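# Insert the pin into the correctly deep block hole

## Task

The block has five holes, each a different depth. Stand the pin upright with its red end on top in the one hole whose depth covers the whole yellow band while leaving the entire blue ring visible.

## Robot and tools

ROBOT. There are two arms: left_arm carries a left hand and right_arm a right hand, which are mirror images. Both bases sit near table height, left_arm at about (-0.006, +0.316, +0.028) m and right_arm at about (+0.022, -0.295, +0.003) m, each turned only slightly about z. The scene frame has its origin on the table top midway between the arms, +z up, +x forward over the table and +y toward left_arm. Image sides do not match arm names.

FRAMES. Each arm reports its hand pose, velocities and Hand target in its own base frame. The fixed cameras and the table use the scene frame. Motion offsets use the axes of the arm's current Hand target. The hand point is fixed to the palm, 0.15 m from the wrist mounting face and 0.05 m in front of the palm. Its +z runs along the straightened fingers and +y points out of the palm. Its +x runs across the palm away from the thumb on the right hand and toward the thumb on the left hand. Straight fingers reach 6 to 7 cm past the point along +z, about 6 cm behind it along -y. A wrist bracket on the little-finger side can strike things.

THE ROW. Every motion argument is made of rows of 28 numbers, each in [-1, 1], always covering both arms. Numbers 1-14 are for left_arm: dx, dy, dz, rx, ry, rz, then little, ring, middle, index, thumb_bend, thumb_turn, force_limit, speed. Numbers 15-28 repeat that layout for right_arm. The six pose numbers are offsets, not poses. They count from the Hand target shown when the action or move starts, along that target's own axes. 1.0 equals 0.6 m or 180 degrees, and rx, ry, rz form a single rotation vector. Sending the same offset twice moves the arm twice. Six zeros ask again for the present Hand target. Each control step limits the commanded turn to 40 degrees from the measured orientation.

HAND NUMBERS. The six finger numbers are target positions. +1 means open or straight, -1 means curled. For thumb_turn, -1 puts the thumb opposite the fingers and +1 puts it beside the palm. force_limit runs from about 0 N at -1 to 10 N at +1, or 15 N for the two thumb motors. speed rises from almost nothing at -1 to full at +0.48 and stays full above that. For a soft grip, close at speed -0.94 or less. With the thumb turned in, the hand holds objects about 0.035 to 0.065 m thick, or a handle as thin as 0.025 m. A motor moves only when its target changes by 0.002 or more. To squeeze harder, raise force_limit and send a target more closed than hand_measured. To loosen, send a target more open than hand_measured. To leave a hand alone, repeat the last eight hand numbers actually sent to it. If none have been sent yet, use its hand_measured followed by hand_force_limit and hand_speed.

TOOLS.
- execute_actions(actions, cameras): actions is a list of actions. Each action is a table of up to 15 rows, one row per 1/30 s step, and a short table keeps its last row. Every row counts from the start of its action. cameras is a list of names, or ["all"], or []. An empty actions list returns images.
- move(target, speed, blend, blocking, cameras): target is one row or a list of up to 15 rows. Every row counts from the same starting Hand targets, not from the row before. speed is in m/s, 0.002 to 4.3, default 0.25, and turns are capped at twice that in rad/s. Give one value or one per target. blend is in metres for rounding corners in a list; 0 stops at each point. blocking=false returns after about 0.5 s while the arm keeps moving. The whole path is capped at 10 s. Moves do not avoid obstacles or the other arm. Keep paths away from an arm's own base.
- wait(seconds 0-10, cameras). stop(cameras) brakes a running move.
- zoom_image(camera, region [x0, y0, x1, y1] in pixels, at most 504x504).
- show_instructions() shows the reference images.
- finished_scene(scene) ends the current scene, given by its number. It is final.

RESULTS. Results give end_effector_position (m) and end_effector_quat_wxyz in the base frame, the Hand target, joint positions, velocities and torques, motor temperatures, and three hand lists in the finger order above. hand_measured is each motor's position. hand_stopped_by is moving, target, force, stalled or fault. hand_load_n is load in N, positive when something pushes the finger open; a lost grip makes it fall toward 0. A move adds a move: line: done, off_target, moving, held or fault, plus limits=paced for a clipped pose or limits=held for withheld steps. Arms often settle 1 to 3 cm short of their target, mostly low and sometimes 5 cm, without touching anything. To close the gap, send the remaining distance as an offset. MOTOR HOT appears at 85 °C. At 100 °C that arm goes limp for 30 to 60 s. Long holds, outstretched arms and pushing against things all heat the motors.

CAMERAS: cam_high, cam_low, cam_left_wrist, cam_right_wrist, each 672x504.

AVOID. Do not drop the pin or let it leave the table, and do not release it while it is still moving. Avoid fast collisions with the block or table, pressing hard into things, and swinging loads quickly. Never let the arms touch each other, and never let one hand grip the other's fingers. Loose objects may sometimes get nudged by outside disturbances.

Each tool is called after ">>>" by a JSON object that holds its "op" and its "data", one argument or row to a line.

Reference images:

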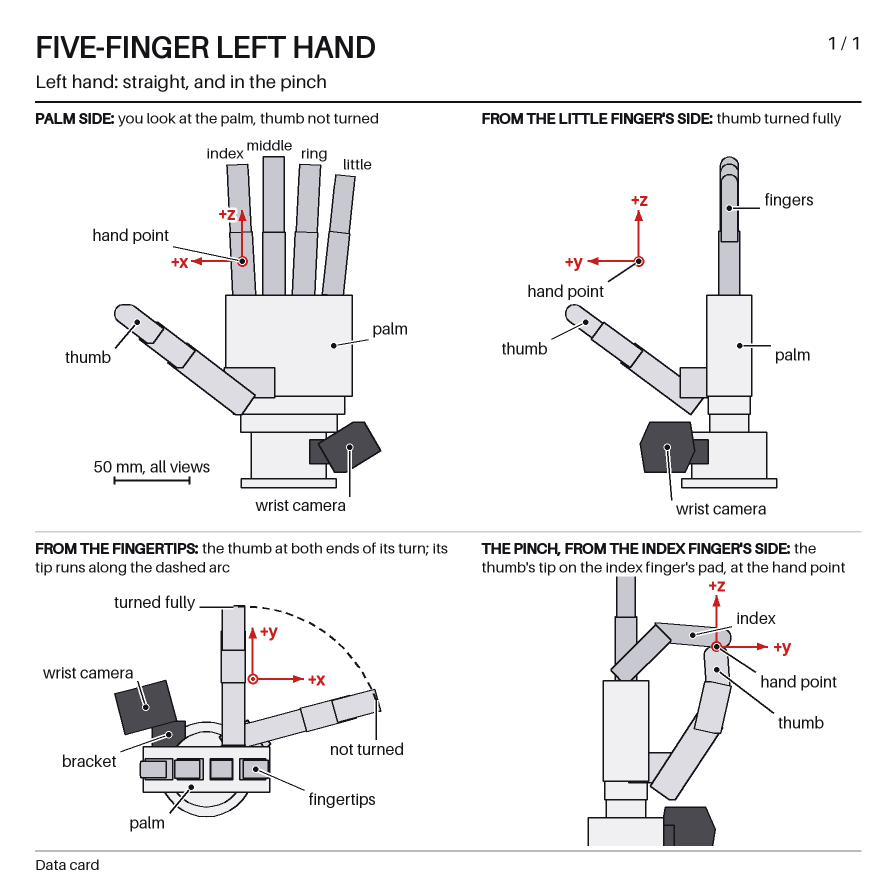

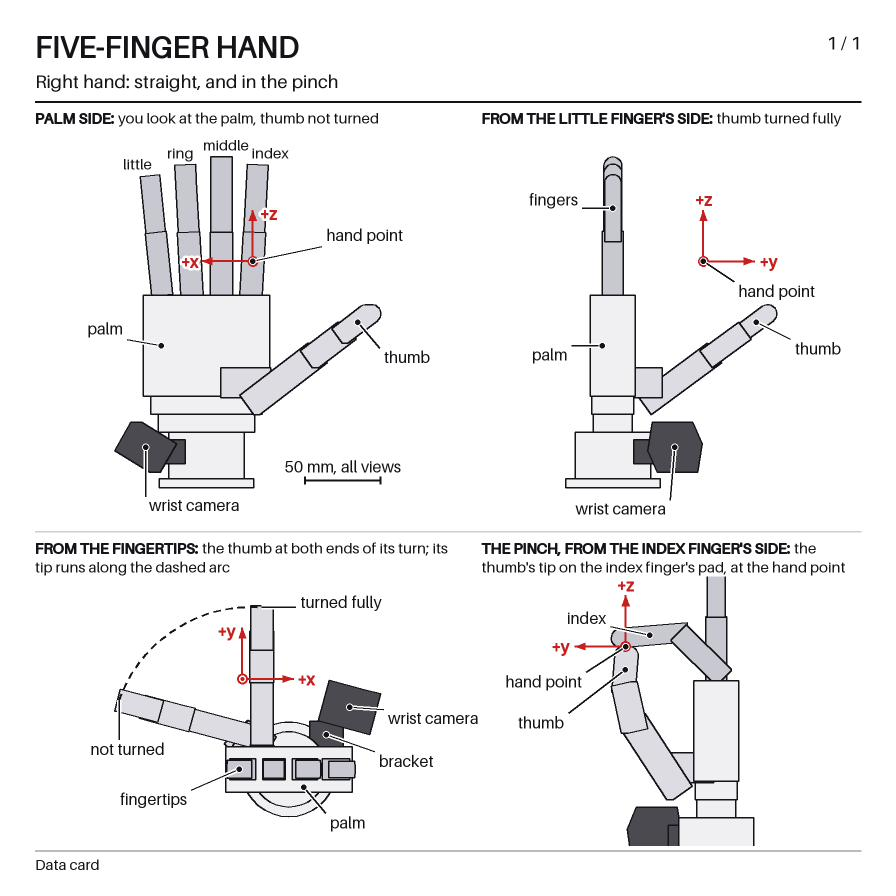

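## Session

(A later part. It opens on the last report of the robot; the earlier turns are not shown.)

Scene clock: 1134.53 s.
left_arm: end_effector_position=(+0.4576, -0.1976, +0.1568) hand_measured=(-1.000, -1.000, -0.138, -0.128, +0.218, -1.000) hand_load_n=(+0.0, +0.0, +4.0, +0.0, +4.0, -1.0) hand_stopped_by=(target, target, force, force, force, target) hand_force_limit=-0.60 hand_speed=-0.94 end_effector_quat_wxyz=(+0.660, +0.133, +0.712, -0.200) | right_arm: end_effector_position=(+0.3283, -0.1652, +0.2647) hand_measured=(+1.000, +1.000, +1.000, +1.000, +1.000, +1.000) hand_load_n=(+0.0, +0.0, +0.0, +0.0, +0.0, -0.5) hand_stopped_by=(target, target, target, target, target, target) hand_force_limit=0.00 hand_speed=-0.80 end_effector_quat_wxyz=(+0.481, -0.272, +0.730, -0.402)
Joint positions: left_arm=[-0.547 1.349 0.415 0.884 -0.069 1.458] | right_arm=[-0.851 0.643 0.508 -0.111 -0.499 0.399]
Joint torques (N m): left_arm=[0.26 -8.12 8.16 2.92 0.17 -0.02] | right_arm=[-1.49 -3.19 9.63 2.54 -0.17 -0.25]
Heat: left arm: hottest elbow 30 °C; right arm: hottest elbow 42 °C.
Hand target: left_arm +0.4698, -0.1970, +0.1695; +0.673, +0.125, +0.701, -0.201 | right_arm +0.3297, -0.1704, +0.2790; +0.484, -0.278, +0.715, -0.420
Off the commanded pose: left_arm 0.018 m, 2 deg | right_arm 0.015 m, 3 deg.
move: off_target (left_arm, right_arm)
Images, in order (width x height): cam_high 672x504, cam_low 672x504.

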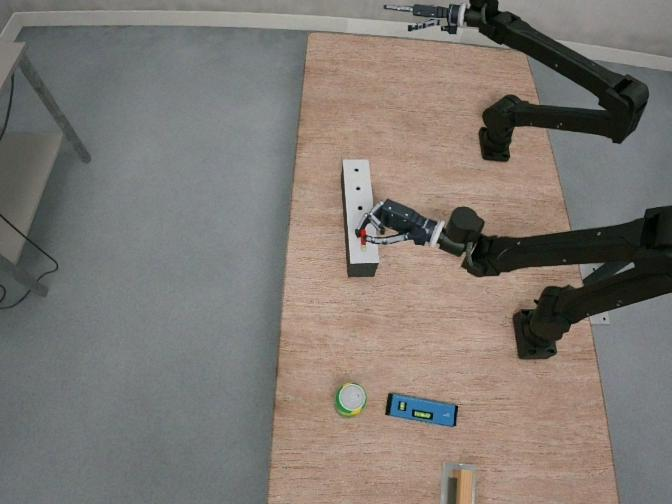

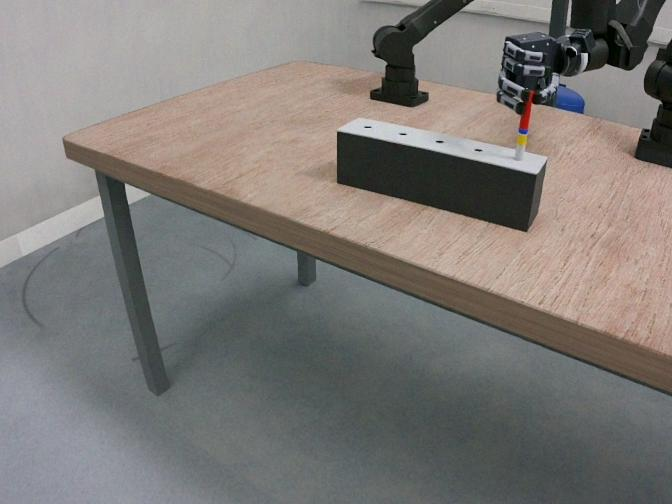

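>>> {"op": "move", "data": {
  "target": [-0.0066,0,0,0,0,0,-1,-1,-0.52,-0.14,0.12,-1,-0.6,-0.94,0,0,0,0,0,0,1,1,1,1,1,1,0,-0.8],
  "speed": 0.02
}}

>>> {"op": "move", "data": {
  "target": [0,0,0,0,0,0,-1,-1,-0.125,-0.11,0.12,-1,-0.6,-0.94,0,0,0,0,0,0,1,1,1,1,1,1,0,-0.8],
  "speed": 0.02,
  "cameras": ["cam_high","cam_low"]
}}

>>> {"op": "zoom_image", "data": {
  "camera": "cam_low",
  "region": [485, 110, 545, 170]
}}

>>> {"op": "zoom_image", "data": {
  "camera": "cam_high",
  "region": [340, 215, 385, 260]
}}

Scene clock: 1141.27 s.
left_arm: end_effector_position=(+0.4576, -0.1976, +0.1568) hand_measured=(-1.000, -1.000, -0.138, -0.128, +0.218, -1.000) hand_load_n=(+0.0, +0.0, +4.0, +0.0, +4.0, -1.0) hand_stopped_by=(target, target, force, force, force, target) hand_force_limit=-0.60 hand_speed=-0.94 end_effector_quat_wxyz=(+0.660, +0.133, +0.712, -0.200) | right_arm: end_effector_position=(+0.3283, -0.1652, +0.2647) hand_measured=(+1.000, +1.000, +1.000, +1.000, +1.000, +1.000) hand_load_n=(+0.0, +0.0, +0.0, +0.0, +0.0, -0.5) hand_stopped_by=(target, target, target, target, target, target) hand_force_limit=0.00 hand_speed=-0.80 end_effector_quat_wxyz=(+0.481, -0.272, +0.730, -0.402)
Joint positions: left_arm=[-0.547 1.349 0.415 0.884 -0.069 1.458] | right_arm=[-0.851 0.643 0.508 -0.111 -0.499 0.399]
Joint torques (N m): left_arm=[0.32 -9.52 8.49 2.25 0.19 -0.02] | right_arm=[-1.03 -3.55 9.76 2.47 -0.18 -0.22]
Heat: left arm: hottest elbow 31 °C; right arm: hottest elbow 42 °C.
Hand target: left_arm +0.4700, -0.1966, +0.1734; +0.673, +0.125, +0.701, -0.201 | right_arm +0.3297, -0.1704, +0.2790; +0.484, -0.278, +0.715, -0.420
Off the commanded pose: left_arm 0.021 m, 2 deg | right_arm 0.015 m, 3 deg.
move: off_target (left_arm, right_arm)

Scene clock: 1142.07 s.
left_arm: end_effector_position=(+0.4576, -0.1976, +0.1568) hand_measured=(-1.000, -1.000, -0.124, -0.110, +0.218, -1.000) hand_load_n=(+0.0, +0.0, +0.0, +0.0, +0.0, +0.0) hand_stopped_by=(target, target, target, target, force, target) hand_force_limit=-0.60 hand_speed=-0.94 end_effector_quat_wxyz=(+0.660, +0.133, +0.712, -0.200) | right_arm: end_effector_position=(+0.3283, -0.1652, +0.2647) hand_measured=(+1.000, +1.000, +1.000, +1.000, +1.000, +1.000) hand_load_n=(+0.0, +0.0, +0.0, +0.0, +0.0, +0.0) hand_stopped_by=(target, target, target, target, target, target) hand_force_limit=0.00 hand_speed=-0.80 end_effector_quat_wxyz=(+0.481, -0.272, +0.730, -0.402)
Joint positions: left_arm=[-0.547 1.349 0.415 0.884 -0.069 1.458] | right_arm=[-0.851 0.643 0.508 -0.111 -0.499 0.399]
Joint torques (N m): left_arm=[0.26 -9.41 8.47 2.24 0.19 -0.02] | right_arm=[-1.49 -3.49 9.61 2.44 -0.22 -0.24]
Heat: left arm: hottest elbow 31 °C; right arm: hottest elbow 42 °C.
Hand target: left_arm +0.4700, -0.1966, +0.1734; +0.673, +0.125, +0.701, -0.201 | right_arm +0.3297, -0.1704, +0.2790; +0.484, -0.278, +0.715, -0.420
Off the commanded pose: left_arm 0.021 m, 2 deg | right_arm 0.015 m, 3 deg.
move: off_target (left_arm, right_arm)
Images, in order (width x height): cam_high 672x504, cam_low 672x504.

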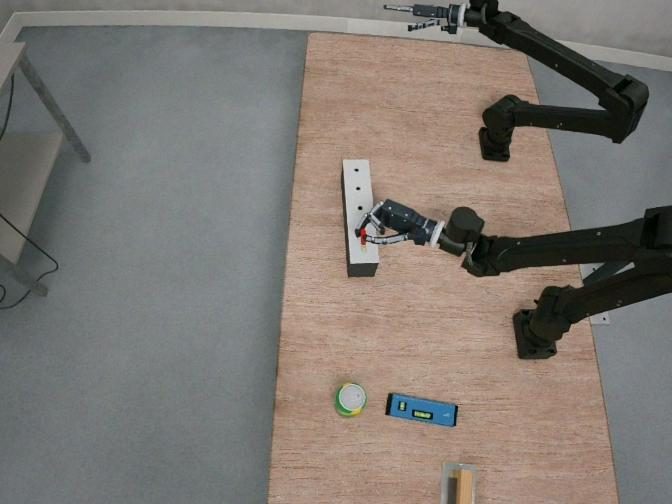

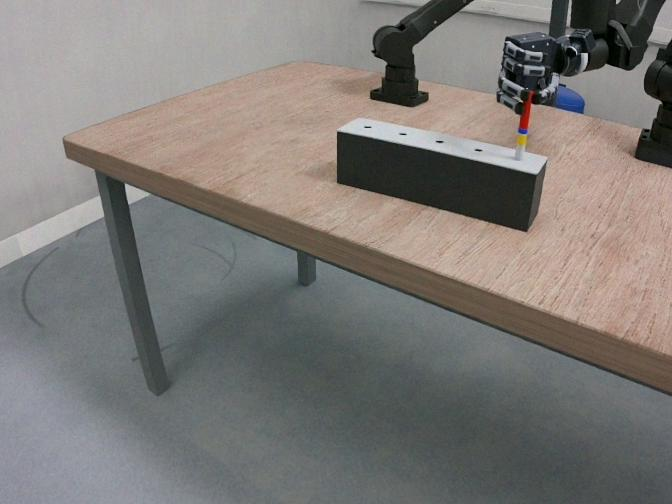

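Scaled by 8.400 from the camera's 672x504 image, which has a finer 960x720 frame.

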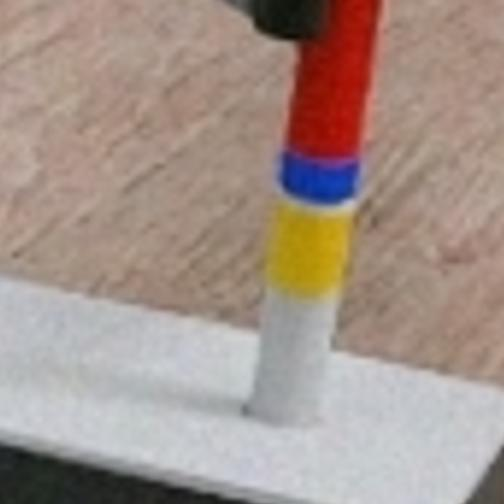

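Scaled by 11.200 from the camera's 672x504 image, which has a finer 960x720 frame.

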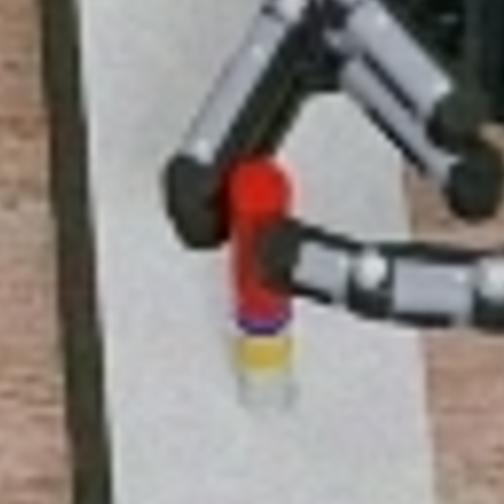

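>>> {"op": "move", "data": {
  "target": [0,0,0,0,0,0,-1,-1,-0.105,-0.09,0.12,-1,-0.6,-0.94,0,0,0,0,0,0,1,1,1,1,1,1,0,-0.8],
  "speed": 0.02,
  "cameras": ["cam_high","cam_low"]
}}

>>> {"op": "zoom_image", "data": {
  "camera": "cam_low",
  "region": [485, 110, 545, 170]
}}

>>> {"op": "zoom_image", "data": {
  "camera": "cam_high",
  "region": [340, 215, 385, 260]
}}

Scene clock: 1146.17 s.
left_arm: end_effector_position=(+0.4576, -0.1976, +0.1568) hand_measured=(-1.000, -1.000, -0.104, -0.090, +0.218, -1.000) hand_load_n=(+0.0, +0.0, -0.5, +0.0, +0.0, +0.5) hand_stopped_by=(target, target, target, target, force, target) hand_force_limit=-0.60 hand_speed=-0.94 end_effector_quat_wxyz=(+0.660, +0.133, +0.712, -0.200) | right_arm: end_effector_position=(+0.3283, -0.1652, +0.2647) hand_measured=(+1.000, +1.000, +1.000, +1.000, +1.000, +1.000) hand_load_n=(+0.0, +0.0, +0.0, +0.0, +0.0, -0.5) hand_stopped_by=(target, target, target, target, target, target) hand_force_limit=0.00 hand_speed=-0.80 end_effector_quat_wxyz=(+0.481, -0.272, +0.730, -0.402)
Joint positions: left_arm=[-0.547 1.349 0.415 0.884 -0.069 1.458] | right_arm=[-0.851 0.643 0.508 -0.111 -0.499 0.399]
Joint torques (N m): left_arm=[0.26 -9.47 8.47 2.25 0.19 -0.02] | right_arm=[-1.44 -3.19 9.59 2.54 -0.17 -0.21]
Heat: left arm: hottest elbow 31 °C; right arm: hottest elbow 42 °C.
Hand target: left_arm +0.4700, -0.1966, +0.1734; +0.673, +0.125, +0.701, -0.201 | right_arm +0.3297, -0.1704, +0.2790; +0.484, -0.278, +0.715, -0.420
Off the commanded pose: left_arm 0.021 m, 2 deg | right_arm 0.015 m, 3 deg.
move: off_target (left_arm, right_arm)
Images, in order (width x height): cam_high 672x504, cam_low 672x504.

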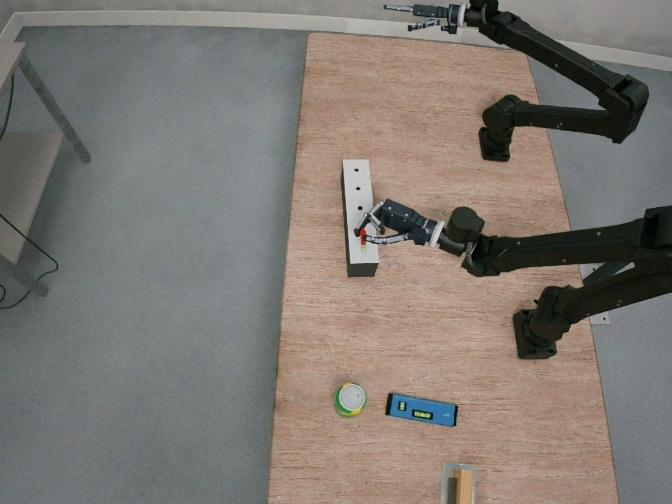

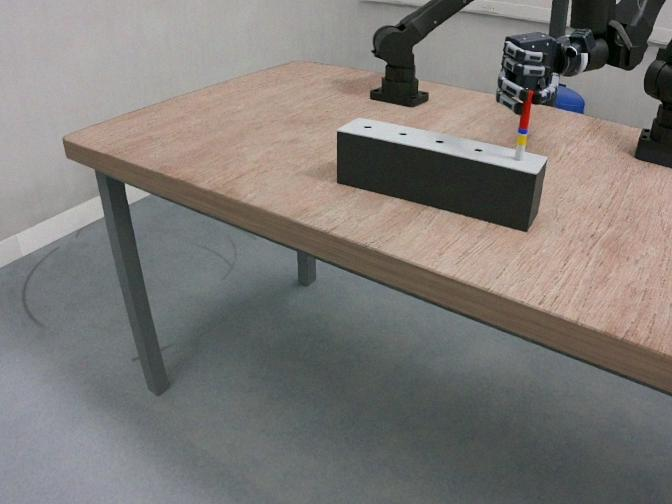

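Scaled by 8.400 from the camera's 672x504 image, which has a finer 960x720 frame.

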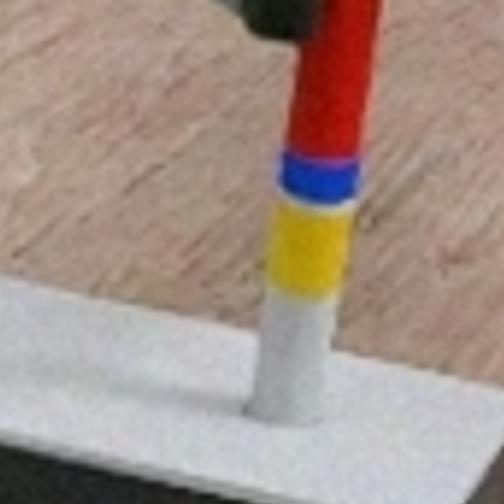

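Scaled by 11.200 from the camera's 672x504 image, which has a finer 960x720 frame.

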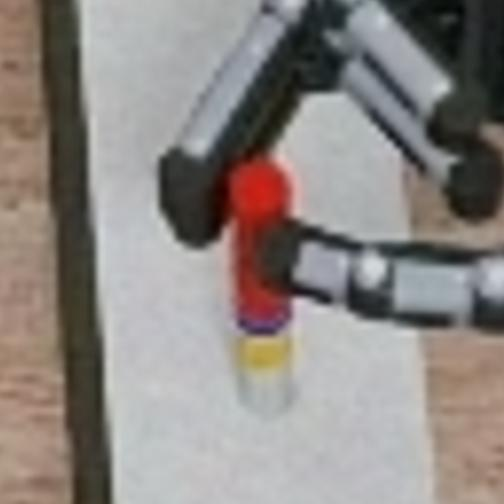

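>>> {"op": "move", "data": {
  "target": [0,0,0,0,0,0,-1,-1,-0.105,-0.09,0.3,-1,-0.6,-0.94,0,0,0,0,0,0,1,1,1,1,1,1,0,-0.8],
  "speed": 0.02,
  "cameras": ["cam_high","cam_low"]
}}

>>> {"op": "zoom_image", "data": {
  "camera": "cam_high",
  "region": [340, 215, 385, 260]
}}

Scene clock: 1152.80 s.
left_arm: end_effector_position=(+0.4576, -0.1976, +0.1568) hand_measured=(-1.000, -1.000, -0.104, -0.090, +0.300, -1.000) hand_load_n=(+0.0, +0.0, +0.0, +0.0, +0.0, +0.0) hand_stopped_by=(target, target, target, target, target, target) hand_force_limit=-0.60 hand_speed=-0.94 end_effector_quat_wxyz=(+0.660, +0.133, +0.712, -0.200) | right_arm: end_effector_position=(+0.3283, -0.1652, +0.2647) hand_measured=(+1.000, +1.000, +1.000, +1.000, +1.000, +1.000) hand_load_n=(+0.0, +0.0, +0.0, +0.0, +0.0, -0.5) hand_stopped_by=(target, target, target, target, target, target) hand_force_limit=0.00 hand_speed=-0.80 end_effector_quat_wxyz=(+0.481, -0.272, +0.730, -0.402)
Joint positions: left_arm=[-0.547 1.349 0.415 0.884 -0.069 1.458] | right_arm=[-0.851 0.643 0.508 -0.111 -0.499 0.399]
Joint torques (N m): left_arm=[0.26 -9.47 8.49 2.22 0.19 -0.02] | right_arm=[-0.62 -3.19 9.7 2.55 -0.2 -0.21]
Heat: left arm: hottest elbow 31 °C; right arm: hottest elbow 42 °C.
Hand target: left_arm +0.4700, -0.1966, +0.1734; +0.673, +0.125, +0.701, -0.201 | right_arm +0.3297, -0.1704, +0.2790; +0.484, -0.278, +0.715, -0.420
Off the commanded pose: left_arm 0.021 m, 2 deg | right_arm 0.015 m, 3 deg.
move: off_target (left_arm, right_arm)
Images, in order (width x height): cam_high 672x504, cam_low 672x504.

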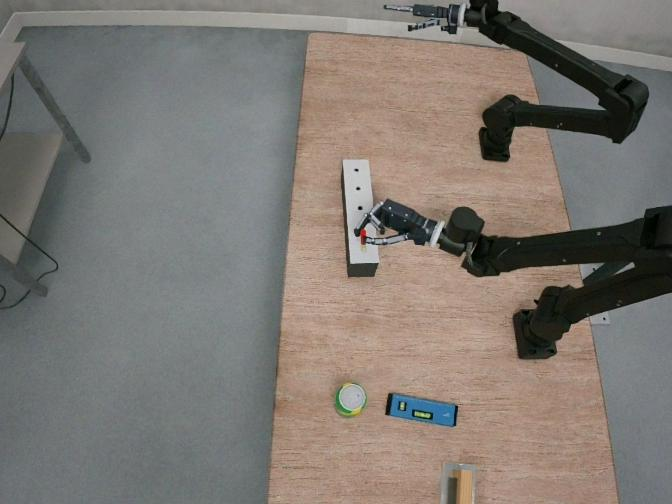

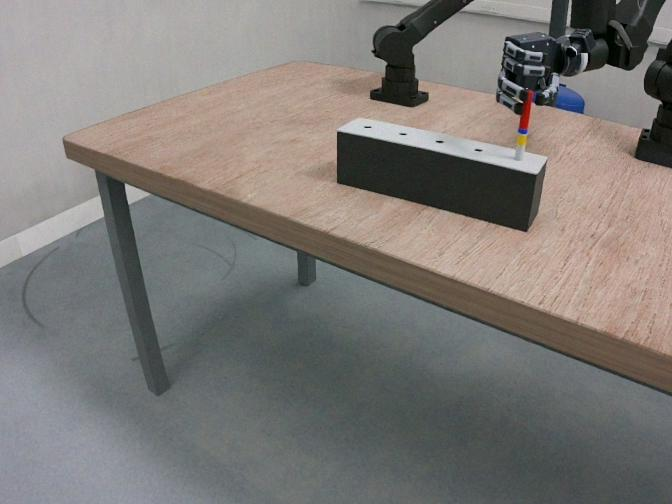

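Scaled by 11.200 from the camera's 672x504 image, which has a finer 960x720 frame.

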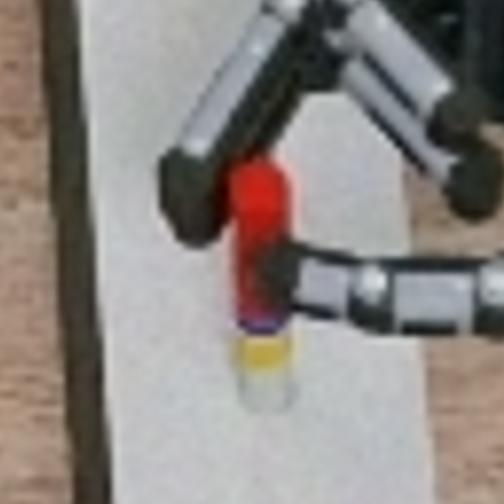

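>>> {"op": "move", "data": {
  "target": [0,0,0,0,0,0,-1,-1,-0.16,-0.15,0.3,-1,-0.6,-0.94,0,0,0,0,0,0,1,1,1,1,1,1,0,-0.8],
  "speed": 0.02,
  "cameras": ["cam_high","cam_low"]
}}

>>> {"op": "zoom_image", "data": {
  "camera": "cam_high",
  "region": [340, 215, 385, 260]
}}

>>> {"op": "zoom_image", "data": {
  "camera": "cam_low",
  "region": [485, 110, 545, 170]
}}

Scene clock: 1159.37 s.
left_arm: end_effector_position=(+0.4576, -0.1976, +0.1568) hand_measured=(-1.000, -1.000, -0.160, -0.150, +0.300, -1.000) hand_load_n=(+0.0, +0.0, +0.0, +0.0, +0.0, +0.0) hand_stopped_by=(target, target, target, target, target, target) hand_force_limit=-0.60 hand_speed=-0.94 end_effector_quat_wxyz=(+0.660, +0.133, +0.712, -0.200) | right_arm: end_effector_position=(+0.3283, -0.1652, +0.2647) hand_measured=(+1.000, +1.000, +1.000, +1.000, +1.000, +1.000) hand_load_n=(+0.0, +0.0, +0.0, +0.0, +0.0, -0.5) hand_stopped_by=(target, target, target, target, target, target) hand_force_limit=0.00 hand_speed=-0.80 end_effector_quat_wxyz=(+0.481, -0.272, +0.730, -0.402)
Joint positions: left_arm=[-0.547 1.349 0.415 0.884 -0.069 1.458] | right_arm=[-0.851 0.643 0.508 -0.111 -0.499 0.399]
Joint torques (N m): left_arm=[0.32 -9.47 8.49 2.25 0.19 -0.02] | right_arm=[-1.14 -3.55 9.61 2.37 -0.17 -0.21]
Heat: left arm: hottest elbow 31 °C; right arm: hottest elbow 42 °C.
Hand target: left_arm +0.4700, -0.1966, +0.1734; +0.673, +0.125, +0.701, -0.201 | right_arm +0.3297, -0.1704, +0.2790; +0.484, -0.278, +0.715, -0.420
Off the commanded pose: left_arm 0.021 m, 2 deg | right_arm 0.015 m, 3 deg.
move: off_target (left_arm, right_arm)
Images, in order (width x height): cam_high 672x504, cam_low 672x504.

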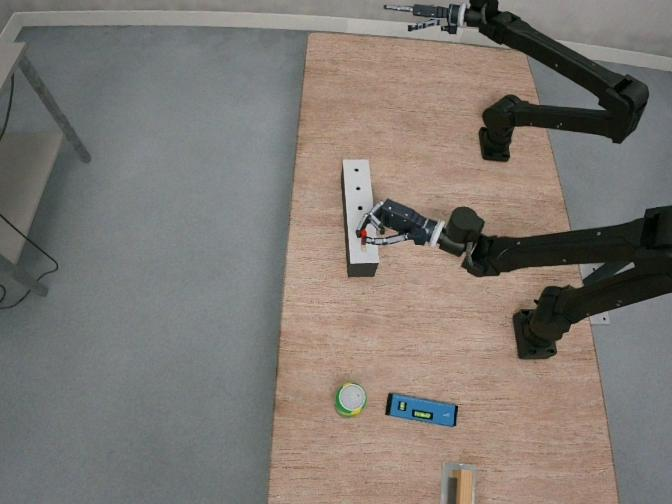

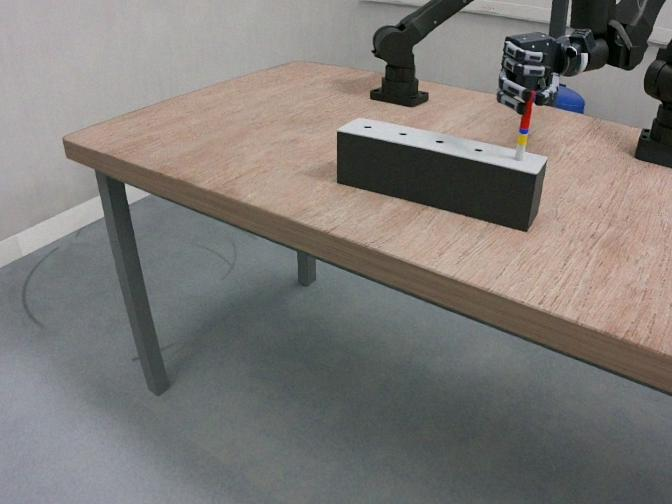

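Scaled by 11.200 from the camera's 672x504 image, which has a finer 960x720 frame.

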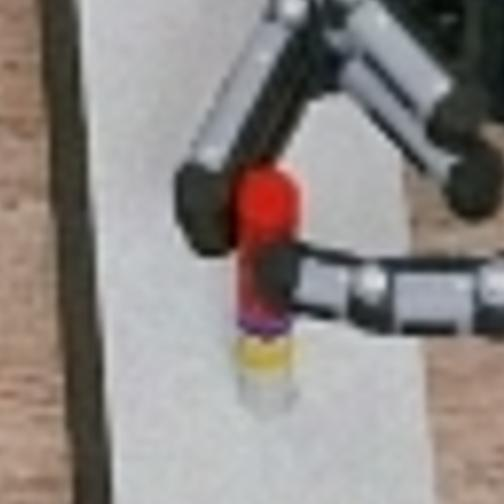

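Scaled by 8.400 from the camera's 672x504 image, which has a finer 960x720 frame.

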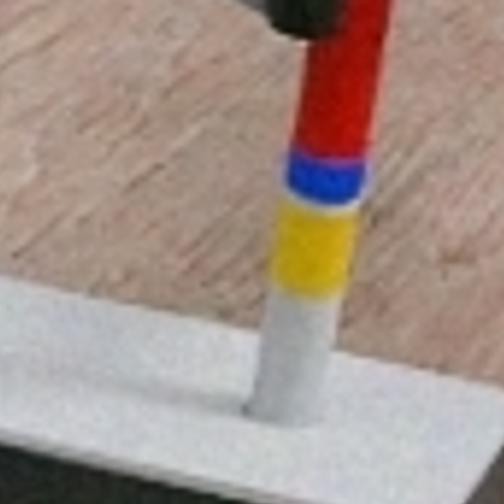

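>>> {"op": "move", "data": {
  "target": [0,0,0,0,0,0,-1,-1,-0.2,-0.19,0.3,-1,-0.6,-0.94,0,0,0,0,0,0,1,1,1,1,1,1,0,-0.8],
  "speed": 0.02,
  "cameras": ["cam_high","cam_low"]
}}

>>> {"op": "zoom_image", "data": {
  "camera": "cam_high",
  "region": [340, 215, 385, 260]
}}

>>> {"op": "zoom_image", "data": {
  "camera": "cam_low",
  "region": [485, 80, 545, 170]
}}

Scene clock: 1164.40 s.
left_arm: end_effector_position=(+0.4576, -0.1976, +0.1568) hand_measured=(-1.000, -1.000, -0.200, -0.190, +0.300, -1.000) hand_load_n=(+0.5, +0.0, +0.0, +0.0, +0.0, +0.0) hand_stopped_by=(target, target, target, target, target, target) hand_force_limit=-0.60 hand_speed=-0.94 end_effector_quat_wxyz=(+0.660, +0.133, +0.712, -0.200) | right_arm: end_effector_position=(+0.3283, -0.1652, +0.2647) hand_measured=(+1.000, +1.000, +1.000, +1.000, +1.000, +1.000) hand_load_n=(+0.0, +0.0, +0.0, +0.0, +0.0, +0.0) hand_stopped_by=(target, target, target, target, target, target) hand_force_limit=0.00 hand_speed=-0.80 end_effector_quat_wxyz=(+0.481, -0.272, +0.730, -0.402)
Joint positions: left_arm=[-0.547 1.349 0.415 0.884 -0.069 1.458] | right_arm=[-0.851 0.643 0.508 -0.111 -0.499 0.399]
Joint torques (N m): left_arm=[0.32 -9.35 8.49 2.24 0.19 -0.02] | right_arm=[-1.03 -3.08 9.63 2.54 -0.22 -0.2]
Heat: left arm: hottest elbow 32 °C; right arm: hottest elbow 42 °C.
Hand target: left_arm +0.4700, -0.1966, +0.1734; +0.673, +0.125, +0.701, -0.201 | right_arm +0.3297, -0.1704, +0.2790; +0.484, -0.278, +0.715, -0.420
Off the commanded pose: left_arm 0.021 m, 2 deg | right_arm 0.015 m, 3 deg.
move: off_target (left_arm, right_arm)
Images, in order (width x height): cam_high 672x504, cam_low 672x504.

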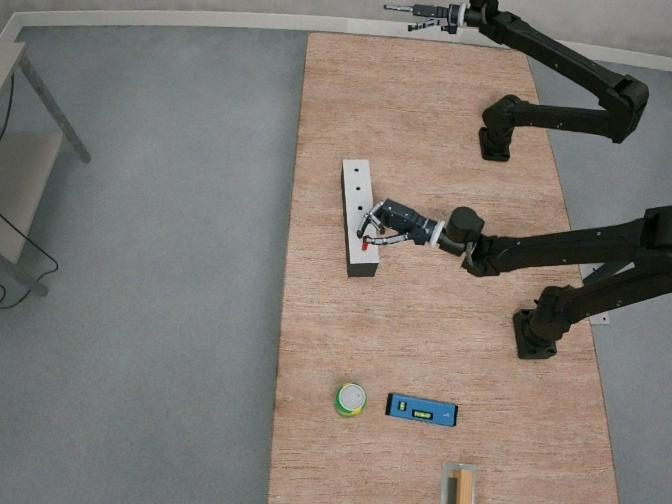

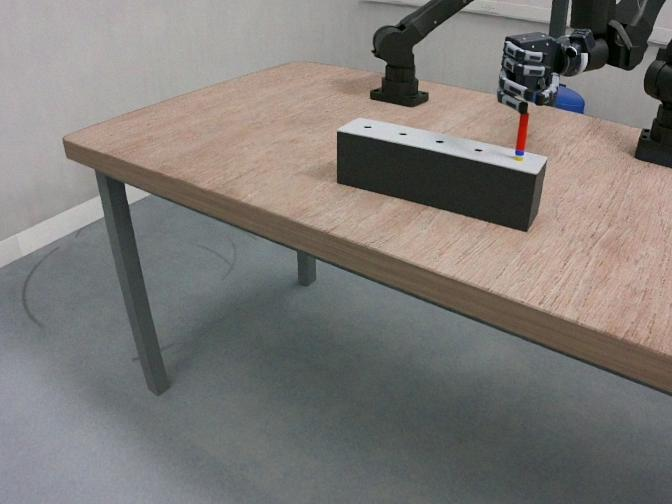

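Scaled by 11.200 from the camera's 672x504 image, which has a finer 960x720 frame.

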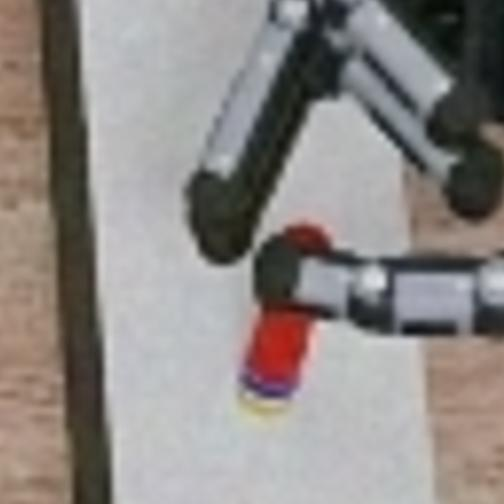

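Scaled by 5.600 from the camera's 672x504 image, which has a finer 960x720 frame.

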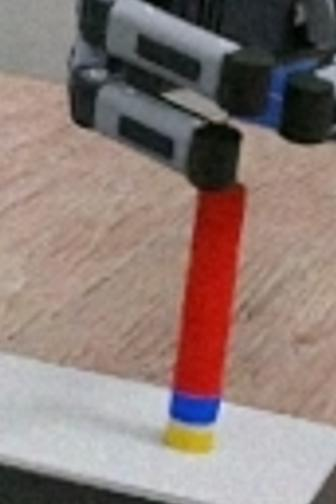

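>>> {"op": "move", "data": {
  "target": [0,0,0,0,0,0,-1,-1,-0.1,-0.09,0.45,-1,-0.6,-0.9,0,0,0,0,0,0,1,1,1,1,1,1,0,-0.8],
  "speed": 0.02,
  "cameras": ["cam_high","cam_low"]
}}

>>> {"op": "zoom_image", "data": {
  "camera": "cam_high",
  "region": [340, 215, 385, 260]
}}

>>> {"op": "zoom_image", "data": {
  "camera": "cam_low",
  "region": [485, 110, 545, 170]
}}

Scene clock: 1169.20 s.
left_arm: end_effector_position=(+0.4575, -0.1979, +0.1568) hand_measured=(-1.000, -1.000, -0.100, -0.090, +0.450, -1.000) hand_load_n=(+0.0, +0.0, +0.0, +0.0, +0.0, +0.0) hand_stopped_by=(target, target, target, target, target, target) hand_force_limit=-0.60 hand_speed=-0.90 end_effector_quat_wxyz=(+0.659, +0.133, +0.712, -0.200) | right_arm: end_effector_position=(+0.3283, -0.1652, +0.2647) hand_measured=(+1.000, +1.000, +1.000, +1.000, +1.000, +1.000) hand_load_n=(+0.0, +0.0, +0.0, +0.0, +0.0, +0.0) hand_stopped_by=(target, target, target, target, target, target) hand_force_limit=0.00 hand_speed=-0.80 end_effector_quat_wxyz=(+0.481, -0.272, +0.730, -0.402)
Joint positions: left_arm=[-0.547 1.349 0.415 0.884 -0.067 1.458] | right_arm=[-0.851 0.643 0.508 -0.111 -0.499 0.399]
Joint torques (N m): left_arm=[0.26 -9.47 8.46 2.22 0.19 -0.02] | right_arm=[-1.2 -3.19 9.63 2.55 -0.2 -0.22]
Heat: left arm: hottest elbow 32 °C; right arm: hottest elbow 42 °C.
Hand target: left_arm +0.4700, -0.1966, +0.1734; +0.673, +0.125, +0.701, -0.201 | right_arm +0.3297, -0.1704, +0.2790; +0.484, -0.278, +0.715, -0.420
Off the commanded pose: left_arm 0.021 m, 2 deg | right_arm 0.015 m, 3 deg.
move: off_target (left_arm, right_arm)
Images, in order (width x height): cam_high 672x504, cam_low 672x504.

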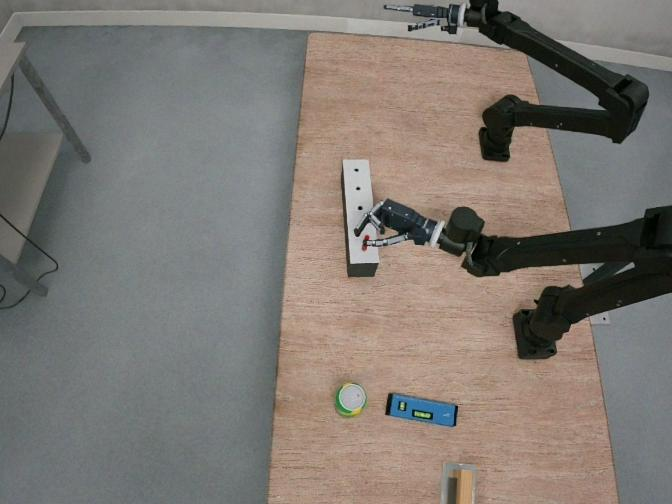

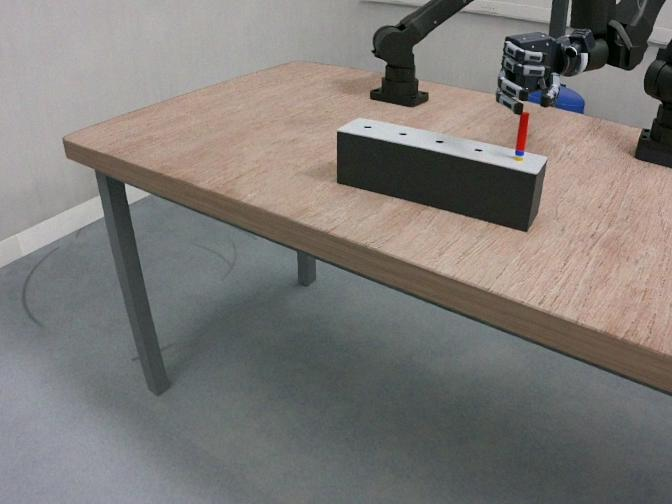

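Scaled by 11.200 from the camera's 672x504 image, which has a finer 960x720 frame.

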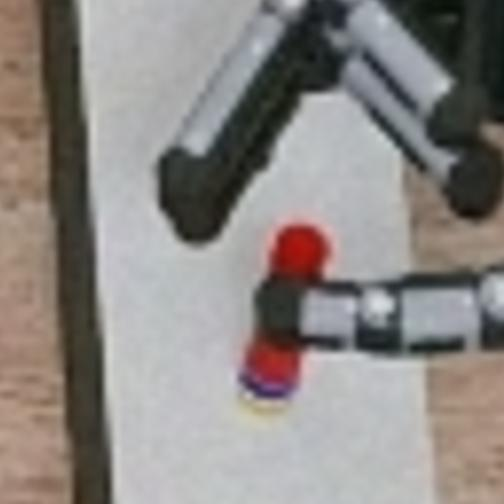

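Scaled by 8.400 from the camera's 672x504 image, which has a finer 960x720 frame.

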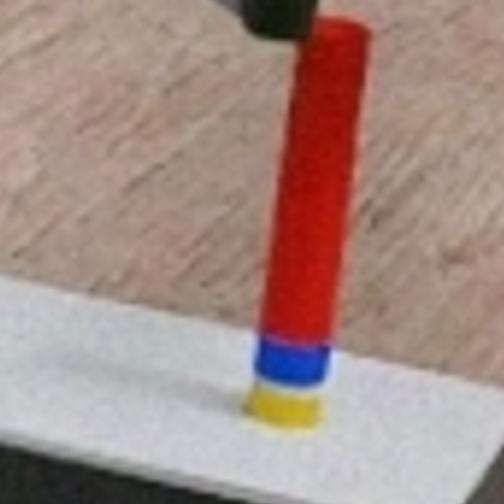

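>>> {"op": "move", "data": {
  "target": [0,0,0,0,0,0,-1,-1,0.15,0.15,0.55,-1,-0.6,-0.8,0,0,0,0,0,0,1,1,1,1,1,1,0,-0.8],
  "speed": 0.02
}}

>>> {"op": "move", "data": {
  "target": [0.0338,0.0037,-0.0179,0,0,0,-1,-1,0.15,0.15,0.55,-1,-0.6,-0.8,0,0,0,0,0,0,1,1,1,1,1,1,0,-0.8],
  "speed": 0.03,
  "cameras": ["cam_high","cam_low"]
}}

>>> {"op": "zoom_image", "data": {
  "camera": "cam_high",
  "region": [340, 215, 385, 260]
}}

>>> {"op": "zoom_image", "data": {
  "camera": "cam_low",
  "region": [485, 80, 545, 170]
}}

Scene clock: 1188.47 s.
left_arm: end_effector_position=(+0.4575, -0.1982, +0.1568) hand_measured=(-1.000, -1.000, +0.150, +0.150, +0.550, -1.000) hand_load_n=(+0.0, +0.0, +0.0, +0.0, +0.0, +0.0) hand_stopped_by=(target, target, target, target, target, target) hand_force_limit=-0.60 hand_speed=-0.80 end_effector_quat_wxyz=(+0.659, +0.134, +0.712, -0.201) | right_arm: end_effector_position=(+0.3283, -0.1652, +0.2647) hand_measured=(+1.000, +1.000, +1.000, +1.000, +1.000, +1.000) hand_load_n=(+0.0, +0.0, +0.0, +0.0, +0.0, -0.5) hand_stopped_by=(target, target, target, target, target, target) hand_force_limit=0.00 hand_speed=-0.80 end_effector_quat_wxyz=(+0.481, -0.272, +0.730, -0.402)
Joint positions: left_arm=[-0.547 1.349 0.415 0.884 -0.066 1.458] | right_arm=[-0.851 0.643 0.508 -0.111 -0.499 0.399]
Joint torques (N m): left_arm=[0.26 -9.47 8.49 2.25 0.19 -0.02] | right_arm=[-1.2 -3.37 9.68 2.48 -0.19 -0.2]
Heat: left arm: hottest elbow 32 °C; right arm: hottest elbow 42 °C.
Hand target: left_arm +0.4700, -0.1966, +0.1734; +0.673, +0.125, +0.701, -0.201 | right_arm +0.3297, -0.1704, +0.2790; +0.484, -0.278, +0.715, -0.420
Off the commanded pose: left_arm 0.021 m, 2 deg | right_arm 0.015 m, 3 deg.
move: off_target (left_arm, right_arm)

Scene clock: 1190.00 s.
left_arm: end_effector_position=(+0.4561, -0.1974, +0.1518) hand_measured=(-1.000, -1.000, +0.150, +0.150, +0.550, -1.000) hand_load_n=(+0.0, +0.0, +0.0, +0.0, +0.0, +0.0) hand_stopped_by=(target, target, target, target, target, target) hand_force_limit=-0.60 hand_speed=-0.80 end_effector_quat_wxyz=(+0.667, +0.132, +0.705, -0.204) | right_arm: end_effector_position=(+0.3283, -0.1652, +0.2647) hand_measured=(+1.000, +1.000, +1.000, +1.000, +1.000, +1.000) hand_load_n=(+0.0, +0.0, +0.0, +0.0, +0.0, +0.0) hand_stopped_by=(target, target, target, target, target, target) hand_force_limit=0.00 hand_speed=-0.80 end_effector_quat_wxyz=(+0.481, -0.272, +0.730, -0.402)
Joint positions: left_arm=[-0.547 1.384 0.398 0.959 -0.066 1.458] | right_arm=[-0.851 0.643 0.508 -0.111 -0.499 0.399]
Joint torques (N m): left_arm=[0.09 -8.41 5.75 2.91 0.08 -0.03] | right_arm=[-0.97 -3.6 9.65 2.51 -0.21 -0.23]
Heat: left arm: hottest elbow 32 °C; right arm: hottest elbow 42 °C.
Hand target: left_arm +0.4601, -0.1917, +0.1532; +0.673, +0.125, +0.701, -0.201 | right_arm +0.3297, -0.1704, +0.2790; +0.484, -0.278, +0.715, -0.420
Off the commanded pose: left_arm 0.007 m, 1 deg | right_arm 0.015 m, 3 deg.
move: off_target (right_arm)
Images, in order (width x height): cam_high 672x504, cam_low 672x504.

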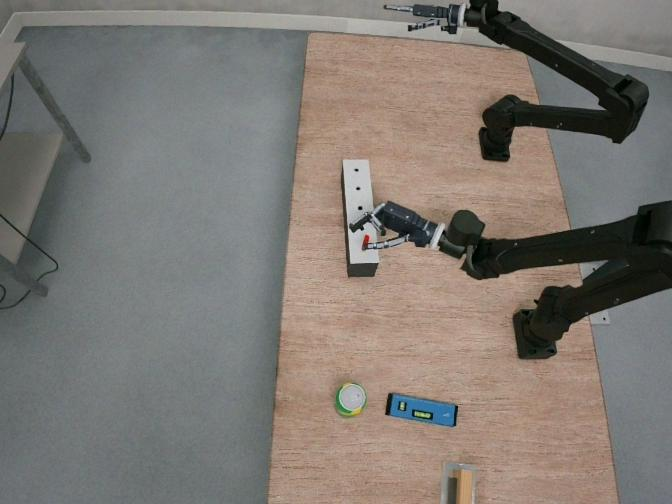

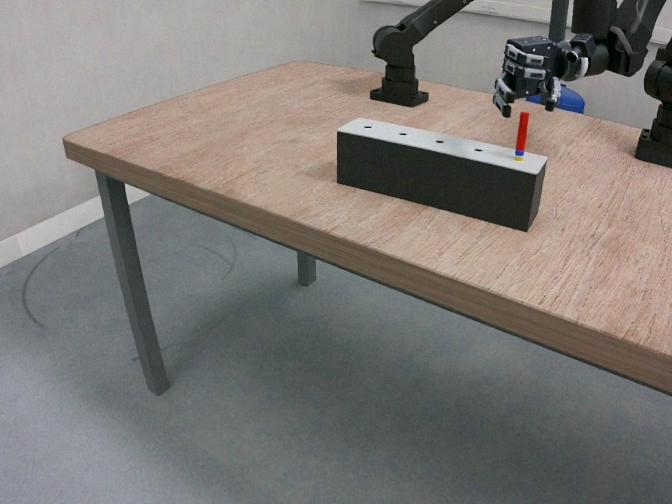

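Scaled by 11.200 from the camera's 672x504 image, which has a finer 960x720 frame.

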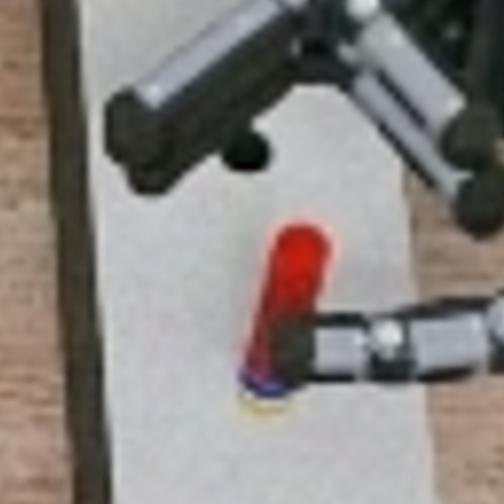

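Scaled by 5.600 from the camera's 672x504 image, which has a finer 960x720 frame.

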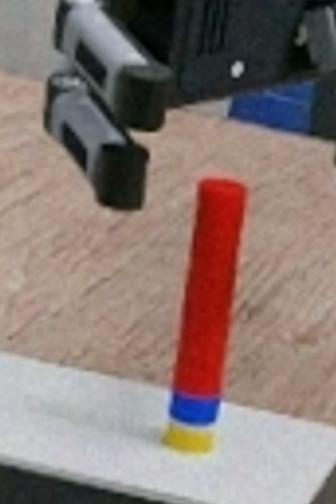

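>>> {"op": "move", "data": {
  "target": [0.0429,0.0071,-0.0061,0,0,0,-1,-1,0.15,0.15,0.55,-1,-0.6,-0.8,0,0,0,0,0,0,1,1,1,1,1,1,0,-0.8],
  "speed": 0.03,
  "cameras": ["cam_high","cam_low"]
}}

>>> {"op": "zoom_image", "data": {
  "camera": "cam_high",
  "region": [340, 215, 385, 260]
}}

>>> {"op": "zoom_image", "data": {
  "camera": "cam_low",
  "region": [485, 80, 545, 170]
}}

Scene clock: 1197.20 s.
left_arm: end_effector_position=(+0.4531, -0.1947, +0.1264) hand_measured=(-1.000, -1.000, +0.150, +0.150, +0.550, -1.000) hand_load_n=(+0.0, +0.0, -0.5, -0.5, +0.0, +0.5) hand_stopped_by=(target, target, target, target, target, target) hand_force_limit=-0.60 hand_speed=-0.80 end_effector_quat_wxyz=(+0.668, +0.131, +0.704, -0.203) | right_arm: end_effector_position=(+0.3283, -0.1652, +0.2647) hand_measured=(+1.000, +1.000, +1.000, +1.000, +1.000, +1.000) hand_load_n=(+0.0, +0.0, +0.0, +0.0, +0.0, -0.5) hand_stopped_by=(target, target, target, target, target, target) hand_force_limit=0.00 hand_speed=-0.80 end_effector_quat_wxyz=(+0.481, -0.272, +0.730, -0.402)
Joint positions: left_arm=[-0.545 1.484 0.37 1.088 -0.066 1.458] | right_arm=[-0.851 0.643 0.508 -0.111 -0.499 0.399]
Joint torques (N m): left_arm=[0.32 -8.88 4.81 2.91 0.19 -0.02] | right_arm=[-0.79 -3.37 9.54 2.36 -0.2 -0.23]
Heat: left arm: hottest elbow 31 °C; right arm: hottest elbow 42 °C.
Hand target: left_arm +0.4571, -0.1888, +0.1272; +0.673, +0.125, +0.701, -0.201 | right_arm +0.3297, -0.1704, +0.2790; +0.484, -0.278, +0.715, -0.420
Off the commanded pose: left_arm 0.007 m, 1 deg | right_arm 0.015 m, 3 deg.
move: off_target (right_arm)
Images, in order (width x height): cam_high 672x504, cam_low 672x504.

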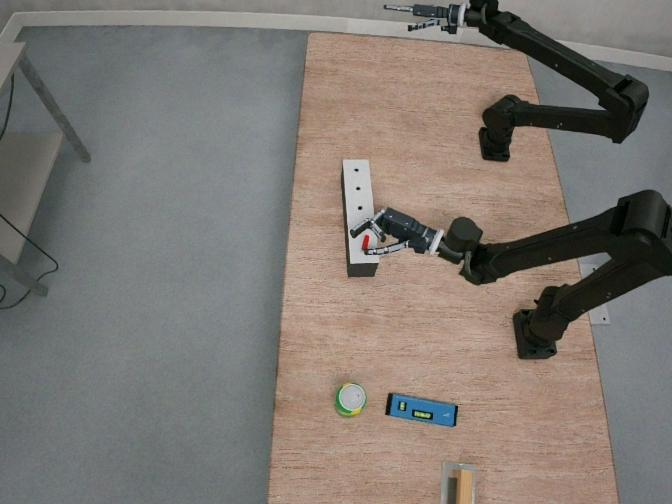

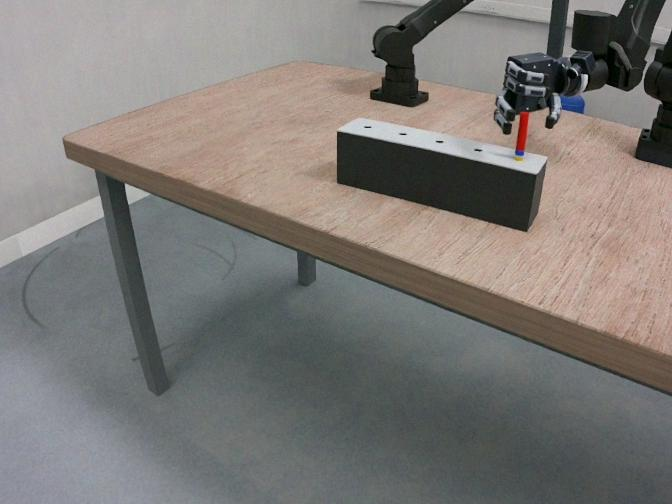

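Scaled by 11.200 from the camera's 672x504 image, which has a finer 960x720 frame.

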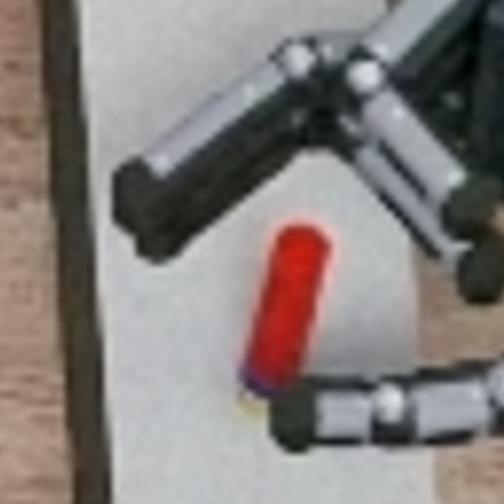

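Scaled by 5.600 from the camera's 672x504 image, which has a finer 960x720 frame.

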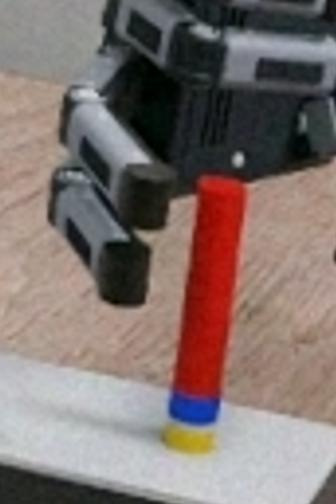

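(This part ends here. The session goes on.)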